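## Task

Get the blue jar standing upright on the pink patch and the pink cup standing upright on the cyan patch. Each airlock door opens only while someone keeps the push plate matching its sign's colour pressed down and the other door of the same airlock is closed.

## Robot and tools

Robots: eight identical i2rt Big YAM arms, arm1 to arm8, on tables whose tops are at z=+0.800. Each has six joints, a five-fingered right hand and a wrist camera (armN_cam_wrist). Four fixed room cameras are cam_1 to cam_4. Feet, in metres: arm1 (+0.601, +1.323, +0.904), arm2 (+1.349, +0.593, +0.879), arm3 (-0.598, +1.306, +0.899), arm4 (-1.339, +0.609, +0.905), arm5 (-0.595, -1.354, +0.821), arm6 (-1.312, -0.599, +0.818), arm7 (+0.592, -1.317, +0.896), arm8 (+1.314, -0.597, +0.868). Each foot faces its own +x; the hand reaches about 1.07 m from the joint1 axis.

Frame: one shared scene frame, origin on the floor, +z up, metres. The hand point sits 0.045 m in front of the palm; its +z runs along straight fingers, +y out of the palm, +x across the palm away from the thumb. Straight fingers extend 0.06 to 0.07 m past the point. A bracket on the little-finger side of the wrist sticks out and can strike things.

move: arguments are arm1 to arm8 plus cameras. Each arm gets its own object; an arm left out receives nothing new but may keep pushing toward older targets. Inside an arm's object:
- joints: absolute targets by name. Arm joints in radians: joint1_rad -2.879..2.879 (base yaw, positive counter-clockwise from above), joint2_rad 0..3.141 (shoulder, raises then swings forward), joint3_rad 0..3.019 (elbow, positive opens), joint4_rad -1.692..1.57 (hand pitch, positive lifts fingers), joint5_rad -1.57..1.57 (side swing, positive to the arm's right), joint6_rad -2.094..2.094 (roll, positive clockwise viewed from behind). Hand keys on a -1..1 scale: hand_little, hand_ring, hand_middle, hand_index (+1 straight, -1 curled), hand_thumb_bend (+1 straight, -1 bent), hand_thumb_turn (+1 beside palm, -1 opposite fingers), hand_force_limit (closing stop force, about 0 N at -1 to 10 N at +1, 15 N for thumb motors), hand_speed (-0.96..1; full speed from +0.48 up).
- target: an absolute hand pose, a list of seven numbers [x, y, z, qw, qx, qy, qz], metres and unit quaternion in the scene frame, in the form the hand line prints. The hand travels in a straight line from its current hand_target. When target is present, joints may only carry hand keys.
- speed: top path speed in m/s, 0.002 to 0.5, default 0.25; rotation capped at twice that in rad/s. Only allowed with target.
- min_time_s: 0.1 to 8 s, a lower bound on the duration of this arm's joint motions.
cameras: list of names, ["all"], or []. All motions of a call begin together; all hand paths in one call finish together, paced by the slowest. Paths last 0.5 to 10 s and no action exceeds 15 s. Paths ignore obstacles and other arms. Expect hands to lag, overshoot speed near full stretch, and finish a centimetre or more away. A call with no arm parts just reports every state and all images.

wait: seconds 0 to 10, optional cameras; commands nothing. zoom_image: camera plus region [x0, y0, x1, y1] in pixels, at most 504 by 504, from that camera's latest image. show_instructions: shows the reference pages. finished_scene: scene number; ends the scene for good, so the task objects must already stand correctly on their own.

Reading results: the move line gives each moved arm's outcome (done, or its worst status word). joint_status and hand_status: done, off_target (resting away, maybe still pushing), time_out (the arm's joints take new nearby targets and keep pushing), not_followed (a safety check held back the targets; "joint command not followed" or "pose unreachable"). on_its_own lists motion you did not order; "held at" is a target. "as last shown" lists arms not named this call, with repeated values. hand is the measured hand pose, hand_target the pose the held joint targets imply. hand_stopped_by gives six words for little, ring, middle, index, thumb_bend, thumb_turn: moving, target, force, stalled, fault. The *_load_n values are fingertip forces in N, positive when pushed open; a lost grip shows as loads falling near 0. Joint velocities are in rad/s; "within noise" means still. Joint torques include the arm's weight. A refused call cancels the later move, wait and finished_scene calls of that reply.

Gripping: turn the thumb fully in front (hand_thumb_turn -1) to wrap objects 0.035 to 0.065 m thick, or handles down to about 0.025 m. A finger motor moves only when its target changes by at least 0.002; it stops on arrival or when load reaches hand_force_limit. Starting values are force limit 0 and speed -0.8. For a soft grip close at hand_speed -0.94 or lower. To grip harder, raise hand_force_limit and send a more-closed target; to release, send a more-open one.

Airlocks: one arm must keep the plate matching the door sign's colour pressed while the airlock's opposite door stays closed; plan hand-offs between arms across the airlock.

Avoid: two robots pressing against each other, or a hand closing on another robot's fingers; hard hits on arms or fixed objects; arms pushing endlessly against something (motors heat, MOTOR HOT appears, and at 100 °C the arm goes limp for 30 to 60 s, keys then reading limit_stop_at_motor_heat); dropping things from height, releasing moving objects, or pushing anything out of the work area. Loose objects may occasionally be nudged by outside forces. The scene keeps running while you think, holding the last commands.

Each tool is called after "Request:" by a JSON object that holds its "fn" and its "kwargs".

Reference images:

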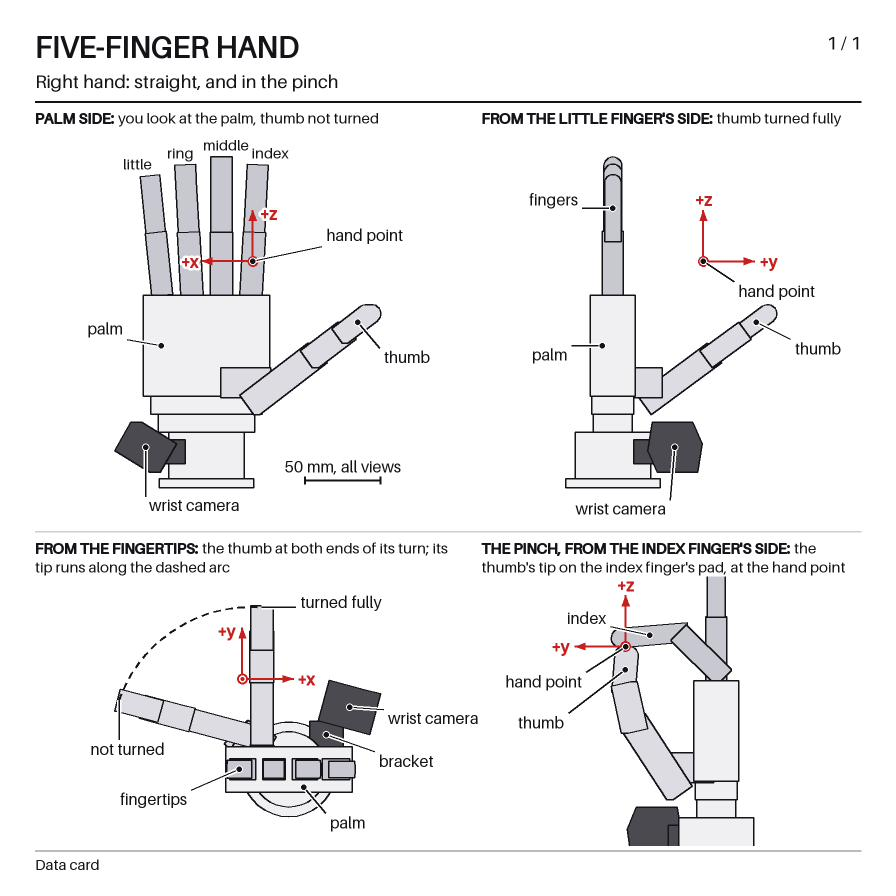

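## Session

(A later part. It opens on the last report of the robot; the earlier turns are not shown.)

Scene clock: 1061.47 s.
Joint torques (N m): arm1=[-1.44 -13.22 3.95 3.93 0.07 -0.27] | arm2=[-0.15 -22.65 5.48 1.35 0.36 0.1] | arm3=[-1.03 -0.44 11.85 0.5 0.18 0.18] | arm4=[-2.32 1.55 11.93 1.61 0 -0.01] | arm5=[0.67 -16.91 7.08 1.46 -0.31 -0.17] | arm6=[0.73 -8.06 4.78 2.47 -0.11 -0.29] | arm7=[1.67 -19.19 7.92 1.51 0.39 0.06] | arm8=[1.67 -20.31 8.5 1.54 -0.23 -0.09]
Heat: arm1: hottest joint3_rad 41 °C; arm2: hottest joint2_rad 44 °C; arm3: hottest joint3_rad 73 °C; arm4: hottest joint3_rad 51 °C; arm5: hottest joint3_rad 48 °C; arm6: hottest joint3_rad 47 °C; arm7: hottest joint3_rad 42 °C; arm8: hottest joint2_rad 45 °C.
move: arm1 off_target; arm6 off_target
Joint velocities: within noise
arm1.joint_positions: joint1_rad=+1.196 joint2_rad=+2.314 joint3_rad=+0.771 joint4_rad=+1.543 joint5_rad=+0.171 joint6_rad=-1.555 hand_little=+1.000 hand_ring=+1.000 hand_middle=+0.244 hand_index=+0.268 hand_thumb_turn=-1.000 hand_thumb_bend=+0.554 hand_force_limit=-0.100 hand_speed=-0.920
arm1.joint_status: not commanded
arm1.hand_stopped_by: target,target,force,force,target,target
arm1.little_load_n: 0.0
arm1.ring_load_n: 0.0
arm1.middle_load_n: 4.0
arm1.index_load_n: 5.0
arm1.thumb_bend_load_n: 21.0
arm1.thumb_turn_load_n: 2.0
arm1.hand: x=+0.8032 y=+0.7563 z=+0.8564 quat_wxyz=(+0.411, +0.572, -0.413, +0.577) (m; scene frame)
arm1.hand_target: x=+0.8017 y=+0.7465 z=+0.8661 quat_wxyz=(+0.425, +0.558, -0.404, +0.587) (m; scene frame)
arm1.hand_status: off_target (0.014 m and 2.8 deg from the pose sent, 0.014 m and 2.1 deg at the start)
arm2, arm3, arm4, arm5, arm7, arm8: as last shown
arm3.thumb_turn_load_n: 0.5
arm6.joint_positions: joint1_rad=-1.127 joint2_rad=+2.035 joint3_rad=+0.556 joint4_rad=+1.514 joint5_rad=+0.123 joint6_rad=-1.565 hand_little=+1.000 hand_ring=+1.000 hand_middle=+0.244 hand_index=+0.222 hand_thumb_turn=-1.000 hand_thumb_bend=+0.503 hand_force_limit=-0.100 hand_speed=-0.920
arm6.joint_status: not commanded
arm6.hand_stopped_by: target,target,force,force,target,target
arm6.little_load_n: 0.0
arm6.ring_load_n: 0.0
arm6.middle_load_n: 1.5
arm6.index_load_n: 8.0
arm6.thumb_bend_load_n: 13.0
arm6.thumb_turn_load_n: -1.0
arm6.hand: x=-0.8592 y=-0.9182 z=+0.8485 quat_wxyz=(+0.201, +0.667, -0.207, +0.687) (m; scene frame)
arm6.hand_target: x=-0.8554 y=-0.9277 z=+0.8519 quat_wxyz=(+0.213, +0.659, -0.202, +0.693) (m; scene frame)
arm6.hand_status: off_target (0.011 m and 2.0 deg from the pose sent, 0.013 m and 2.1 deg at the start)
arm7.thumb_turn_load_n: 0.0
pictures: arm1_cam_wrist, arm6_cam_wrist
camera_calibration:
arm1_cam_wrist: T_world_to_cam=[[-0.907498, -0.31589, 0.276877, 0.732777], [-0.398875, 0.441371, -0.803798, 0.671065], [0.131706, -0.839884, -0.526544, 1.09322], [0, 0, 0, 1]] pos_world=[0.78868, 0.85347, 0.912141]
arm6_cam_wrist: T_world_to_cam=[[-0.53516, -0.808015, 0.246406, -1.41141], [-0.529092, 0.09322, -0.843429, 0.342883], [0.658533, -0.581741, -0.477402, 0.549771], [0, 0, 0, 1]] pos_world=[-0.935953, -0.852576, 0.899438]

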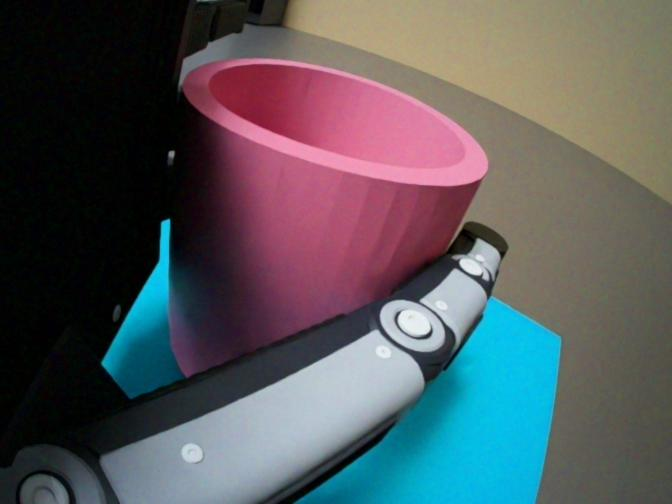

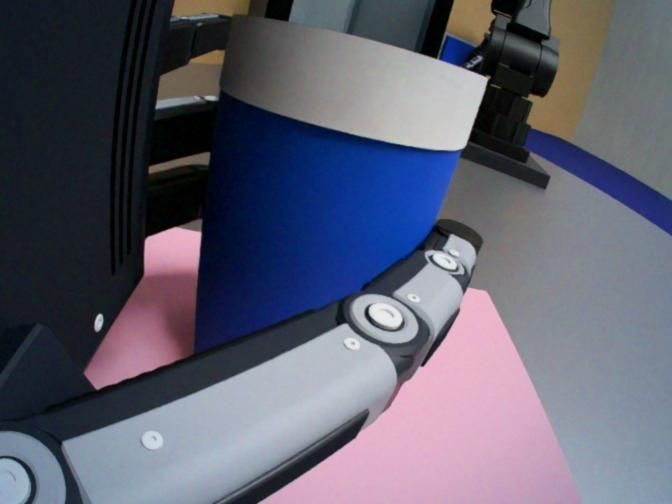

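Request:
{"fn": "move", "kwargs": {"arm1": {"target": [0.802, 0.746, 0.860, 0.4249, 0.5579, -0.4032, 0.5879], "speed": 0.03}, "arm6": {"target": [-0.855, -0.928, 0.846, 0.2127, 0.6582, -0.2018, 0.6936], "speed": 0.03}, "cameras": ["cam_1", "cam_3"]}}

Request:
{"fn": "zoom_image", "kwargs": {"camera": "cam_1", "region": [220, 240, 290, 300]}}

Request:
{"fn": "zoom_image", "kwargs": {"camera": "cam_3", "region": [210, 260, 290, 330]}}

Scene clock: 1068.40 s.
Joint torques (N m): arm1=[-1.96 -13.04 4.16 4.01 0.11 -0.21] | arm2=[0.09 -22.42 5.31 1.51 0.37 0.14] | arm3=[-1.14 -0.38 11.92 0.47 0.18 0.17] | arm4=[-2.2 1.55 11.92 1.62 -0.01 -0.01] | arm5=[0.5 -17.61 6.91 1.81 -0.37 -0.23] | arm6=[0.97 -7.94 4.44 2.43 -0.14 -0.25] | arm7=[1.96 -19.02 8.02 1.54 0.37 0.06] | arm8=[1.61 -20.37 8.46 1.52 -0.24 -0.09]
Heat: arm1: hottest joint3_rad 41 °C; arm2: hottest joint2_rad 44 °C; arm3: hottest joint3_rad 73 °C; arm4: hottest joint3_rad 51 °C; arm5: hottest joint3_rad 48 °C; arm6: hottest joint3_rad 47 °C; arm7: hottest joint3_rad 42 °C; arm8: hottest joint2_rad 45 °C.
move: arm1 off_target; arm6 done
Joint velocities: within noise
arm1.joint_positions: joint1_rad=+1.196 joint2_rad=+2.321 joint3_rad=+0.779 joint4_rad=+1.550 joint5_rad=+0.171 joint6_rad=-1.558 hand_little=+1.000 hand_ring=+1.000 hand_middle=+0.244 hand_index=+0.268 hand_thumb_turn=-1.000 hand_thumb_bend=+0.554 hand_force_limit=-0.100 hand_speed=-0.920
arm1.joint_status: not commanded
arm1.hand_stopped_by: target,target,force,force,target,target
arm1.little_load_n: 0.0
arm1.ring_load_n: 0.0
arm1.middle_load_n: 4.0
arm1.index_load_n: 5.0
arm1.thumb_bend_load_n: 21.0
arm1.thumb_turn_load_n: 1.0
arm1.hand: x=+0.8042 y=+0.7543 z=+0.8565 quat_wxyz=(+0.413, +0.570, -0.411, +0.579) (m; scene frame)
arm1.hand_target: x=+0.8018 y=+0.7462 z=+0.8601 quat_wxyz=(+0.424, +0.560, -0.405, +0.586) (m; scene frame)
arm1.hand_status: off_target (0.009 m and 2.4 deg from the pose sent, 0.011 m and 2.8 deg at the start; a joint's target at an end of its range on 29 of 29 steps)
arm2, arm3, arm4, arm5, arm7, arm8: as last shown
arm3.thumb_turn_load_n: 0.0
arm6.joint_positions: joint1_rad=-1.127 joint2_rad=+2.053 joint3_rad=+0.563 joint4_rad=+1.535 joint5_rad=+0.123 joint6_rad=-1.567 hand_little=+1.000 hand_ring=+1.000 hand_middle=+0.244 hand_index=+0.222 hand_thumb_turn=-1.000 hand_thumb_bend=+0.503 hand_force_limit=-0.100 hand_speed=-0.920
arm6.joint_status: not commanded
arm6.hand_stopped_by: target,target,force,force,target,target
arm6.little_load_n: 0.0
arm6.ring_load_n: 0.0
arm6.middle_load_n: 2.0
arm6.index_load_n: 7.5
arm6.thumb_bend_load_n: 13.0
arm6.thumb_turn_load_n: -2.0
arm6.hand: x=-0.8580 y=-0.9191 z=+0.8467 quat_wxyz=(+0.202, +0.664, -0.206, +0.690) (m; scene frame)
arm6.hand_target: x=-0.8554 y=-0.9279 z=+0.8459 quat_wxyz=(+0.213, +0.659, -0.202, +0.693) (m; scene frame)
arm6.hand_status: done (0.009 m and 1.5 deg from the pose sent, 0.011 m and 1.9 deg at the start; a joint's target at an end of its range on 15 of 29 steps)
arm7.ring_load_n: 0.5
arm7.middle_load_n: 0.5
arm8.ring_load_n: 0.5
arm8.thumb_bend_load_n: 0.0
arm8.thumb_turn_load_n: -0.5
pictures: cam_1, cam_3

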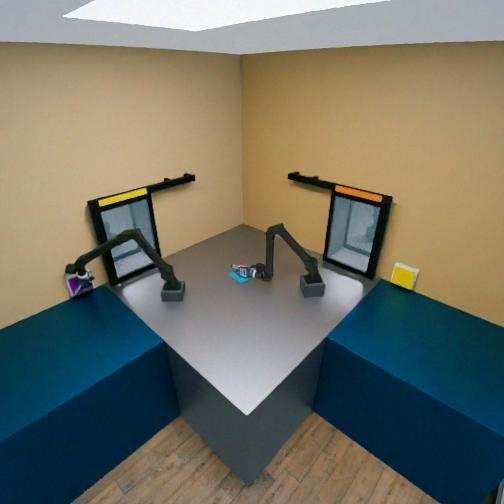

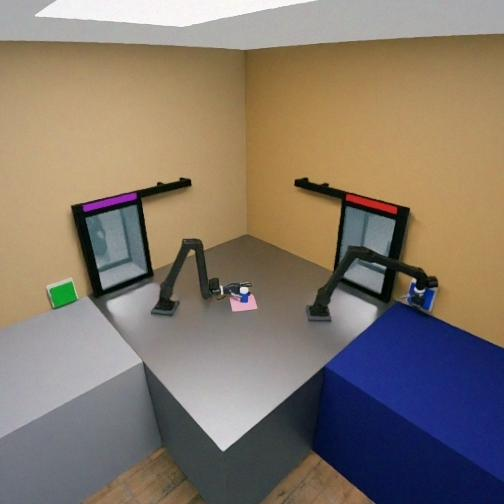

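Scaled by 7.200 from the camera's 504x504 image, which has a finer 720x720 frame.

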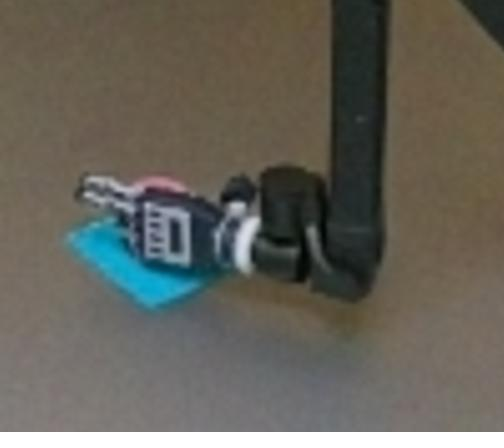

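Scaled by 6.300 from the camera's 504x504 image, which has a finer 720x720 frame.

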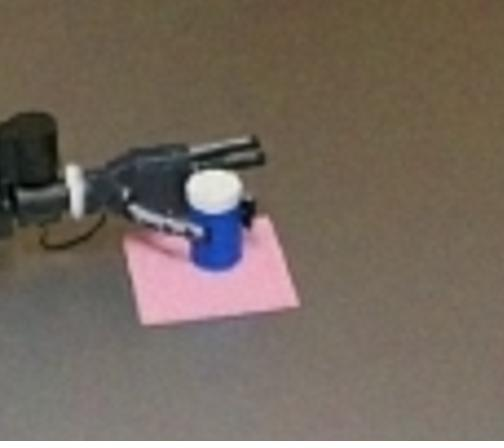

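Request:
{"fn": "move", "kwargs": {"arm1": {"joints": {"hand_speed": -0.7, "hand_index": 1, "hand_middle": 1, "hand_thumb_bend": 1}}, "arm6": {"joints": {"hand_speed": -0.7, "hand_index": 1, "hand_middle": 1, "hand_thumb_bend": 1}}, "cameras": ["arm1_cam_wrist", "arm6_cam_wrist"]}}

Scene clock: 1074.63 s.
Joint torques (N m): arm1=[-1.08 -13.57 3.62 3.73 0.05 -0.18] | arm2=[-0.62 -22.65 5.41 1.54 0.32 0.11] | arm3=[-1.14 -0.62 11.92 0.47 0.18 0.17] | arm4=[-2.2 1.55 11.92 1.62 -0.01 -0.02] | arm5=[1.85 -17.96 6.94 1.7 -0.31 -0.2] | arm6=[0.97 -8.18 4.12 2.18 -0.11 -0.16] | arm7=[1.85 -19.08 7.92 1.57 0.38 0.06] | arm8=[1.55 -20.31 8.47 1.54 -0.24 -0.09]
Heat: arm1: hottest joint3_rad 41 °C; arm2: hottest joint2_rad 44 °C; arm3: hottest joint3_rad 73 °C; arm4: hottest joint3_rad 51 °C; arm5: hottest joint3_rad 48 °C; arm6: hottest joint3_rad 47 °C; arm7: hottest joint2_rad 42 °C; arm8: hottest joint2_rad 45 °C.
move: arm1 done; arm6 done
Joint velocities: within noise
arm1.joint_positions: joint1_rad=+1.195 joint2_rad=+2.322 joint3_rad=+0.786 joint4_rad=+1.555 joint5_rad=+0.171 joint6_rad=-1.561 hand_little=+1.000 hand_ring=+1.000 hand_middle=+1.000 hand_index=+1.000 hand_thumb_turn=-1.000 hand_thumb_bend=+1.000 hand_force_limit=-0.100 hand_speed=-0.700
arm1.joint_status: all done
arm1.hand_stopped_by: target,target,target,target,target,target
arm1.little_load_n: 0.0
arm1.ring_load_n: 0.0
arm1.middle_load_n: 0.0
arm1.index_load_n: 0.0
arm1.thumb_bend_load_n: 0.0
arm1.thumb_turn_load_n: 0.5
arm1.hand: x=+0.8052 y=+0.7518 z=+0.8596 quat_wxyz=(+0.416, +0.567, -0.409, +0.582) (m; scene frame)
arm1.hand_target: x=+0.8018 y=+0.7463 z=+0.8600 quat_wxyz=(+0.424, +0.560, -0.405, +0.586) (m; scene frame)
arm1.hand_status: not commanded
arm2, arm8: as last shown
arm3.joint_positions: joint1_rad=+1.666 joint2_rad=+0.628 joint3_rad=+0.585 joint4_rad=-0.660 joint5_rad=+0.667 joint6_rad=-1.136 hand_little=+1.000 hand_ring=+1.000 hand_middle=+1.000 hand_index=+1.000 hand_thumb_turn=-1.000 hand_thumb_bend=+1.000 hand_force_limit=-0.200 hand_speed=-0.700
arm3.joint_status: not commanded
arm3.hand_stopped_by: target,target,target,target,target,target
arm3.little_load_n: 0.0
arm3.ring_load_n: 0.0
arm3.middle_load_n: 0.0
arm3.index_load_n: 0.0
arm3.thumb_bend_load_n: 0.0
arm3.thumb_turn_load_n: 0.0
arm3.hand: x=-0.3070 y=+1.3774 z=+1.1176 quat_wxyz=(+0.009, +0.871, +0.014, +0.492) (m; scene frame)
arm3.hand_target: x=-0.3007 y=+1.3796 z=+1.1398 quat_wxyz=(+0.000, +0.866, +0.000, +0.500) (m; scene frame)
arm3.hand_status: not commanded
arm4.joint_positions: joint1_rad=-0.994 joint2_rad=+0.404 joint3_rad=+0.490 joint4_rad=-0.651 joint5_rad=-0.036 joint6_rad=-1.603 hand_little=+1.000 hand_ring=+1.000 hand_middle=+1.000 hand_index=+1.000 hand_thumb_turn=-1.000 hand_thumb_bend=+1.000 hand_force_limit=-0.100 hand_speed=-0.700
arm4.joint_status: not commanded
arm4.hand_stopped_by: target,target,target,target,target,target
arm4.little_load_n: 0.0
arm4.ring_load_n: 0.0
arm4.middle_load_n: 0.0
arm4.index_load_n: 0.0
arm4.thumb_bend_load_n: 0.0
arm4.thumb_turn_load_n: 0.0
arm4.hand: x=-1.4055 y=+0.3167 z=+1.1091 quat_wxyz=(+0.338, +0.624, -0.616, +0.342) (m; scene frame)
arm4.hand_target: x=-1.4097 y=+0.3110 z=+1.1395 quat_wxyz=(+0.354, +0.612, -0.612, +0.354) (m; scene frame)
arm4.hand_status: not commanded
arm5.joint_positions: joint1_rad=-1.634 joint2_rad=+1.973 joint3_rad=+1.639 joint4_rad=-1.036 joint5_rad=-0.247 joint6_rad=-0.817 hand_little=-1.000 hand_ring=-1.000 hand_middle=-1.000 hand_index=-1.000 hand_thumb_turn=+1.000 hand_thumb_bend=+1.000 hand_force_limit=+0.000 hand_speed=+0.000
arm5.joint_status: not commanded
arm5.hand_stopped_by: target,target,target,target,target,target
arm5.little_load_n: 0.0
arm5.ring_load_n: 0.0
arm5.middle_load_n: 0.0
arm5.index_load_n: 0.0
arm5.thumb_bend_load_n: 0.0
arm5.thumb_turn_load_n: 0.0
arm5.hand: x=-0.1915 y=-1.7777 z=+0.8748 quat_wxyz=(-0.123, +0.694, -0.701, +0.107) (m; scene frame)
arm5.hand_target: x=-0.1900 y=-1.7800 z=+0.8850 quat_wxyz=(-0.123, +0.696, -0.696, +0.123) (m; scene frame)
arm5.hand_status: not commanded
arm6.joint_positions: joint1_rad=-1.128 joint2_rad=+2.053 joint3_rad=+0.568 joint4_rad=+1.540 joint5_rad=+0.123 joint6_rad=-1.570 hand_little=+1.000 hand_ring=+1.000 hand_middle=+1.000 hand_index=+1.000 hand_thumb_turn=-1.000 hand_thumb_bend=+1.000 hand_force_limit=-0.100 hand_speed=-0.700
arm6.joint_status: all done
arm6.hand_stopped_by: target,target,target,target,target,target
arm6.little_load_n: 0.5
arm6.ring_load_n: 0.0
arm6.middle_load_n: 0.0
arm6.index_load_n: 0.0
arm6.thumb_bend_load_n: 0.0
arm6.thumb_turn_load_n: 0.5
arm6.hand: x=-0.8561 y=-0.9203 z=+0.8497 quat_wxyz=(+0.204, +0.661, -0.204, +0.693) (m; scene frame)
arm6.hand_target: x=-0.8554 y=-0.9278 z=+0.8459 quat_wxyz=(+0.212, +0.659, -0.202, +0.693) (m; scene frame)
arm6.hand_status: not commanded
arm7.joint_positions: joint1_rad=+1.800 joint2_rad=+2.115 joint3_rad=+1.668 joint4_rad=-0.931 joint5_rad=+0.262 joint6_rad=+0.862 hand_little=-1.000 hand_ring=-1.000 hand_middle=-1.000 hand_index=-1.000 hand_thumb_turn=+1.000 hand_thumb_bend=+1.000 hand_force_limit=+0.000 hand_speed=+0.000
arm7.joint_status: not commanded
arm7.hand_stopped_by: target,target,target,target,target,target
arm7.little_load_n: 0.0
arm7.ring_load_n: 0.0
arm7.middle_load_n: 0.0
arm7.index_load_n: 0.0
arm7.thumb_bend_load_n: 0.0
arm7.thumb_turn_load_n: 0.0
arm7.hand: x=+0.1895 y=-1.8378 z=+0.8780 quat_wxyz=(-0.124, +0.695, +0.699, -0.111) (m; scene frame)
arm7.hand_target: x=+0.1901 y=-1.8450 z=+0.8851 quat_wxyz=(-0.123, +0.696, +0.696, -0.123) (m; scene frame)
arm7.hand_status: not commanded
arm8.ring_load_n: 0.0
arm8.thumb_turn_load_n: 0.0
pictures: arm1_cam_wrist, arm6_cam_wrist
camera_calibration:
arm1_cam_wrist: T_world_to_cam=[[-0.908566, -0.310269, 0.279716, 0.72644], [-0.39594, 0.426112, -0.813425, 0.693751], [0.13319, -0.849801, -0.509998, 1.08283], [0, 0, 0, 1]] pos_world=[0.79048, 0.849971, 0.913361]
arm6_cam_wrist: T_world_to_cam=[[-0.539129, -0.804403, 0.249552, -1.41456], [-0.516379, 0.081628, -0.852461, 0.353664], [0.665351, -0.58845, -0.459385, 0.531489], [0, 0, 0, 1]] pos_world=[-0.933635, -0.853993, 0.898649]

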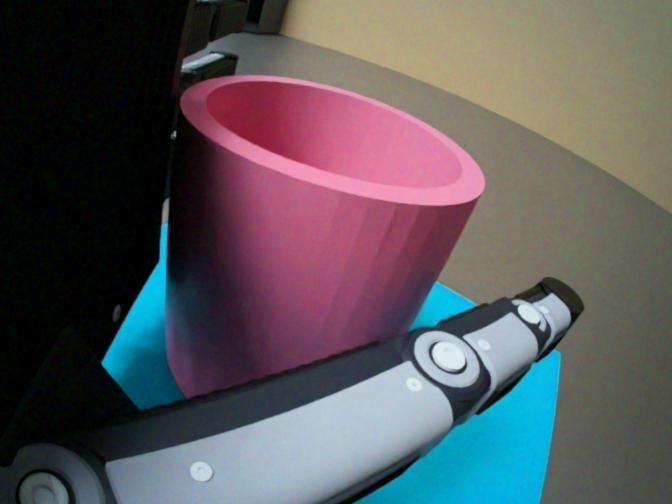

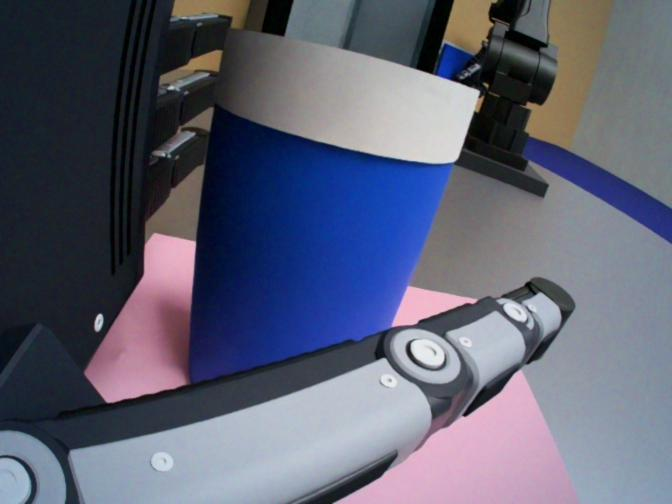

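Request:
{"fn": "move", "kwargs": {"arm1": {"target": [0.766, 0.868, 0.885, 0.4142, 0.5731, -0.4142, 0.5731], "speed": 0.12}, "arm6": {"target": [-0.956, -0.852, 0.875, 0.2073, 0.6761, -0.2073, 0.6761], "speed": 0.12}, "cameras": ["arm1_cam_wrist", "arm6_cam_wrist", "cam_1", "cam_3"]}}

Request:
{"fn": "zoom_image", "kwargs": {"camera": "cam_1", "region": [220, 240, 290, 300]}}

Request:
{"fn": "zoom_image", "kwargs": {"camera": "cam_3", "region": [210, 260, 290, 330]}}

Scene clock: 1088.80 s.
Joint torques (N m): arm1=[-0.15 -12.34 -0.09 3.74 0.27 0.04] | arm2=[-0.03 -22.89 5.49 1.51 0.34 0.14] | arm3=[-1.08 -0.5 11.89 0.5 0.18 0.17] | arm4=[-2.14 1.49 11.92 1.62 -0.01 -0.02] | arm5=[0.67 -17.2 6.94 1.65 -0.31 -0.21] | arm6=[2.67 -7.06 1.05 2.17 0.19 0.03] | arm7=[1.9 -19.02 7.92 1.52 0.39 0.04] | arm8=[1.67 -20.42 8.47 1.54 -0.23 -0.08]
Heat: arm1: hottest joint3_rad 41 °C; arm2: hottest joint2_rad 44 °C; arm3: hottest joint3_rad 73 °C; arm4: hottest joint3_rad 51 °C; arm5: hottest joint3_rad 48 °C; arm6: hottest joint3_rad 46 °C; arm7: hottest joint2_rad 42 °C; arm8: hottest joint2_rad 45 °C.
move: arm1 off_target; arm6 off_target
Joint velocities: within noise
arm1.joint_positions: joint1_rad=+1.264 joint2_rad=+2.129 joint3_rad=+0.436 joint4_rad=+1.556 joint5_rad=+0.269 joint6_rad=-1.534 hand_little=+1.000 hand_ring=+1.000 hand_middle=+1.000 hand_index=+1.000 hand_thumb_turn=-1.000 hand_thumb_bend=+1.000 hand_force_limit=-0.100 hand_speed=-0.700
arm1.joint_status: not commanded
arm1.hand_stopped_by: target,target,target,target,target,target
arm1.little_load_n: 0.0
arm1.ring_load_n: 0.0
arm1.middle_load_n: 0.0
arm1.index_load_n: 0.0
arm1.thumb_bend_load_n: 0.0
arm1.thumb_turn_load_n: 0.0
arm1.hand: x=+0.7620 y=+0.8657 z=+0.8764 quat_wxyz=(+0.396, +0.604, -0.446, +0.529) (m; scene frame)
arm1.hand_target: x=+0.7663 y=+0.8676 z=+0.8854 quat_wxyz=(+0.395, +0.596, -0.443, +0.541) (m; scene frame)
arm1.hand_status: off_target (0.010 m and 7.5 deg from the pose sent, 0.125 m and 1.5 deg at the start; a joint's target at an end of its range on 51 of 51 steps)
arm2, arm3, arm4, arm5, arm7, arm8: as last shown
arm2.little_load_n: 0.5
arm2.thumb_turn_load_n: 0.5
arm4.middle_load_n: -0.5
arm5.little_load_n: 0.5
arm6.joint_positions: joint1_rad=-1.064 joint2_rad=+1.826 joint3_rad=+0.240 joint4_rad=+1.541 joint5_rad=+0.208 joint6_rad=-1.570 hand_little=+1.000 hand_ring=+1.000 hand_middle=+1.000 hand_index=+1.000 hand_thumb_turn=-1.000 hand_thumb_bend=+1.000 hand_force_limit=-0.100 hand_speed=-0.700
arm6.joint_status: not commanded
arm6.hand_stopped_by: target,target,target,target,target,target
arm6.little_load_n: 0.0
arm6.ring_load_n: 0.0
arm6.middle_load_n: 0.0
arm6.index_load_n: 0.0
arm6.thumb_bend_load_n: 0.0
arm6.thumb_turn_load_n: 0.5
arm6.hand: x=-0.9565 y=-0.8571 z=+0.8693 quat_wxyz=(+0.207, +0.693, -0.216, +0.656) (m; scene frame)
arm6.hand_target: x=-0.9558 y=-0.8522 z=+0.8754 quat_wxyz=(+0.203, +0.688, -0.214, +0.663) (m; scene frame)
arm6.hand_status: off_target (0.008 m and 3.2 deg from the pose sent, 0.124 m and 2.7 deg at the start; a joint's target at an end of its range on 51 of 51 steps)
arm8.thumb_bend_load_n: -0.5
pictures: arm1_cam_wrist, arm6_cam_wrist, cam_1, cam_3
camera_calibration:
arm1_cam_wrist: T_world_to_cam=[[-0.902329, -0.320724, 0.287991, 0.714918], [-0.424735, 0.547626, -0.720906, 0.477491], [0.0735005, -0.772814, -0.630361, 1.27827], [0, 0, 0, 1]] pos_world=[0.753945, 0.955668, 0.944107]
arm6_cam_wrist: T_world_to_cam=[[-0.532991, -0.803737, 0.264439, -1.42917], [-0.589145, 0.128203, -0.797792, 0.236144], [0.607313, -0.581009, -0.541849, 0.666959], [0, 0, 0, 1]] pos_world=[-1.02766, -0.791442, 0.927712]

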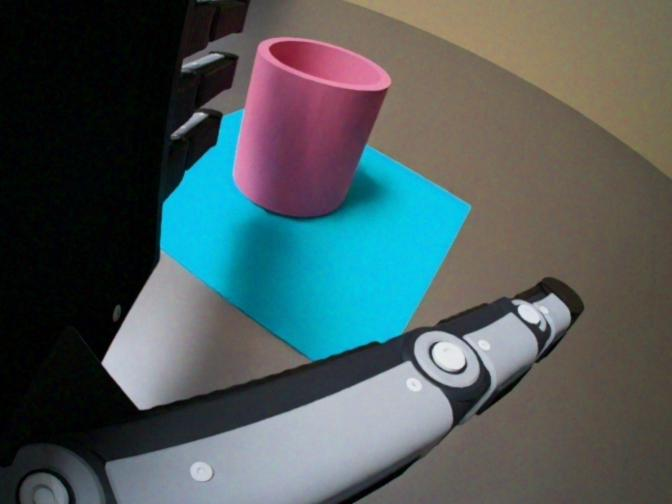

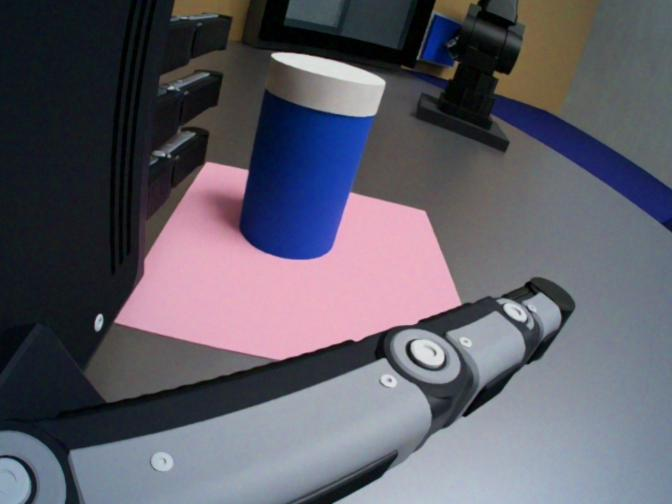

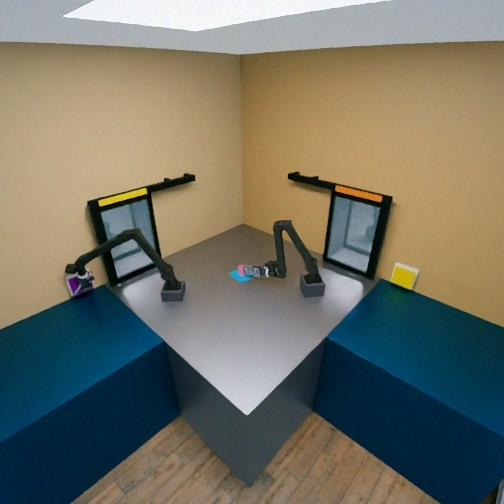

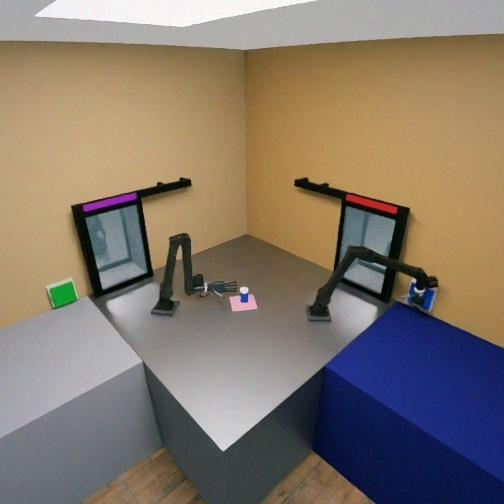

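Scaled by 7.200 from the camera's 504x504 image, which has a finer 720x720 frame.

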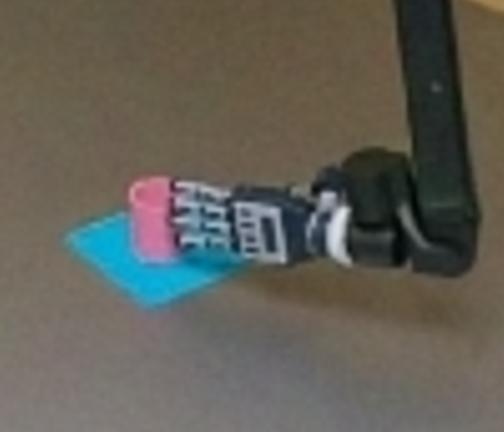

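Scaled by 6.300 from the camera's 504x504 image, which has a finer 720x720 frame.

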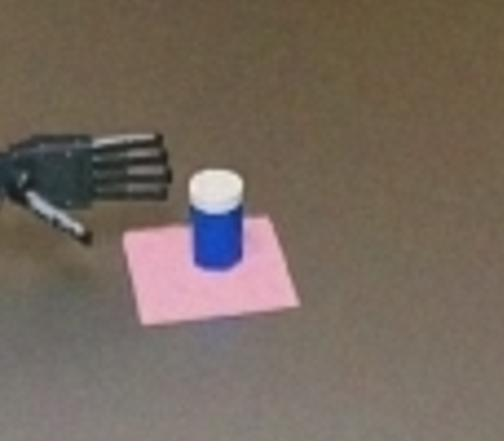

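Request:
{"fn": "finished_scene", "kwargs": {"scene": 2}}

The scene is finished: the task was done.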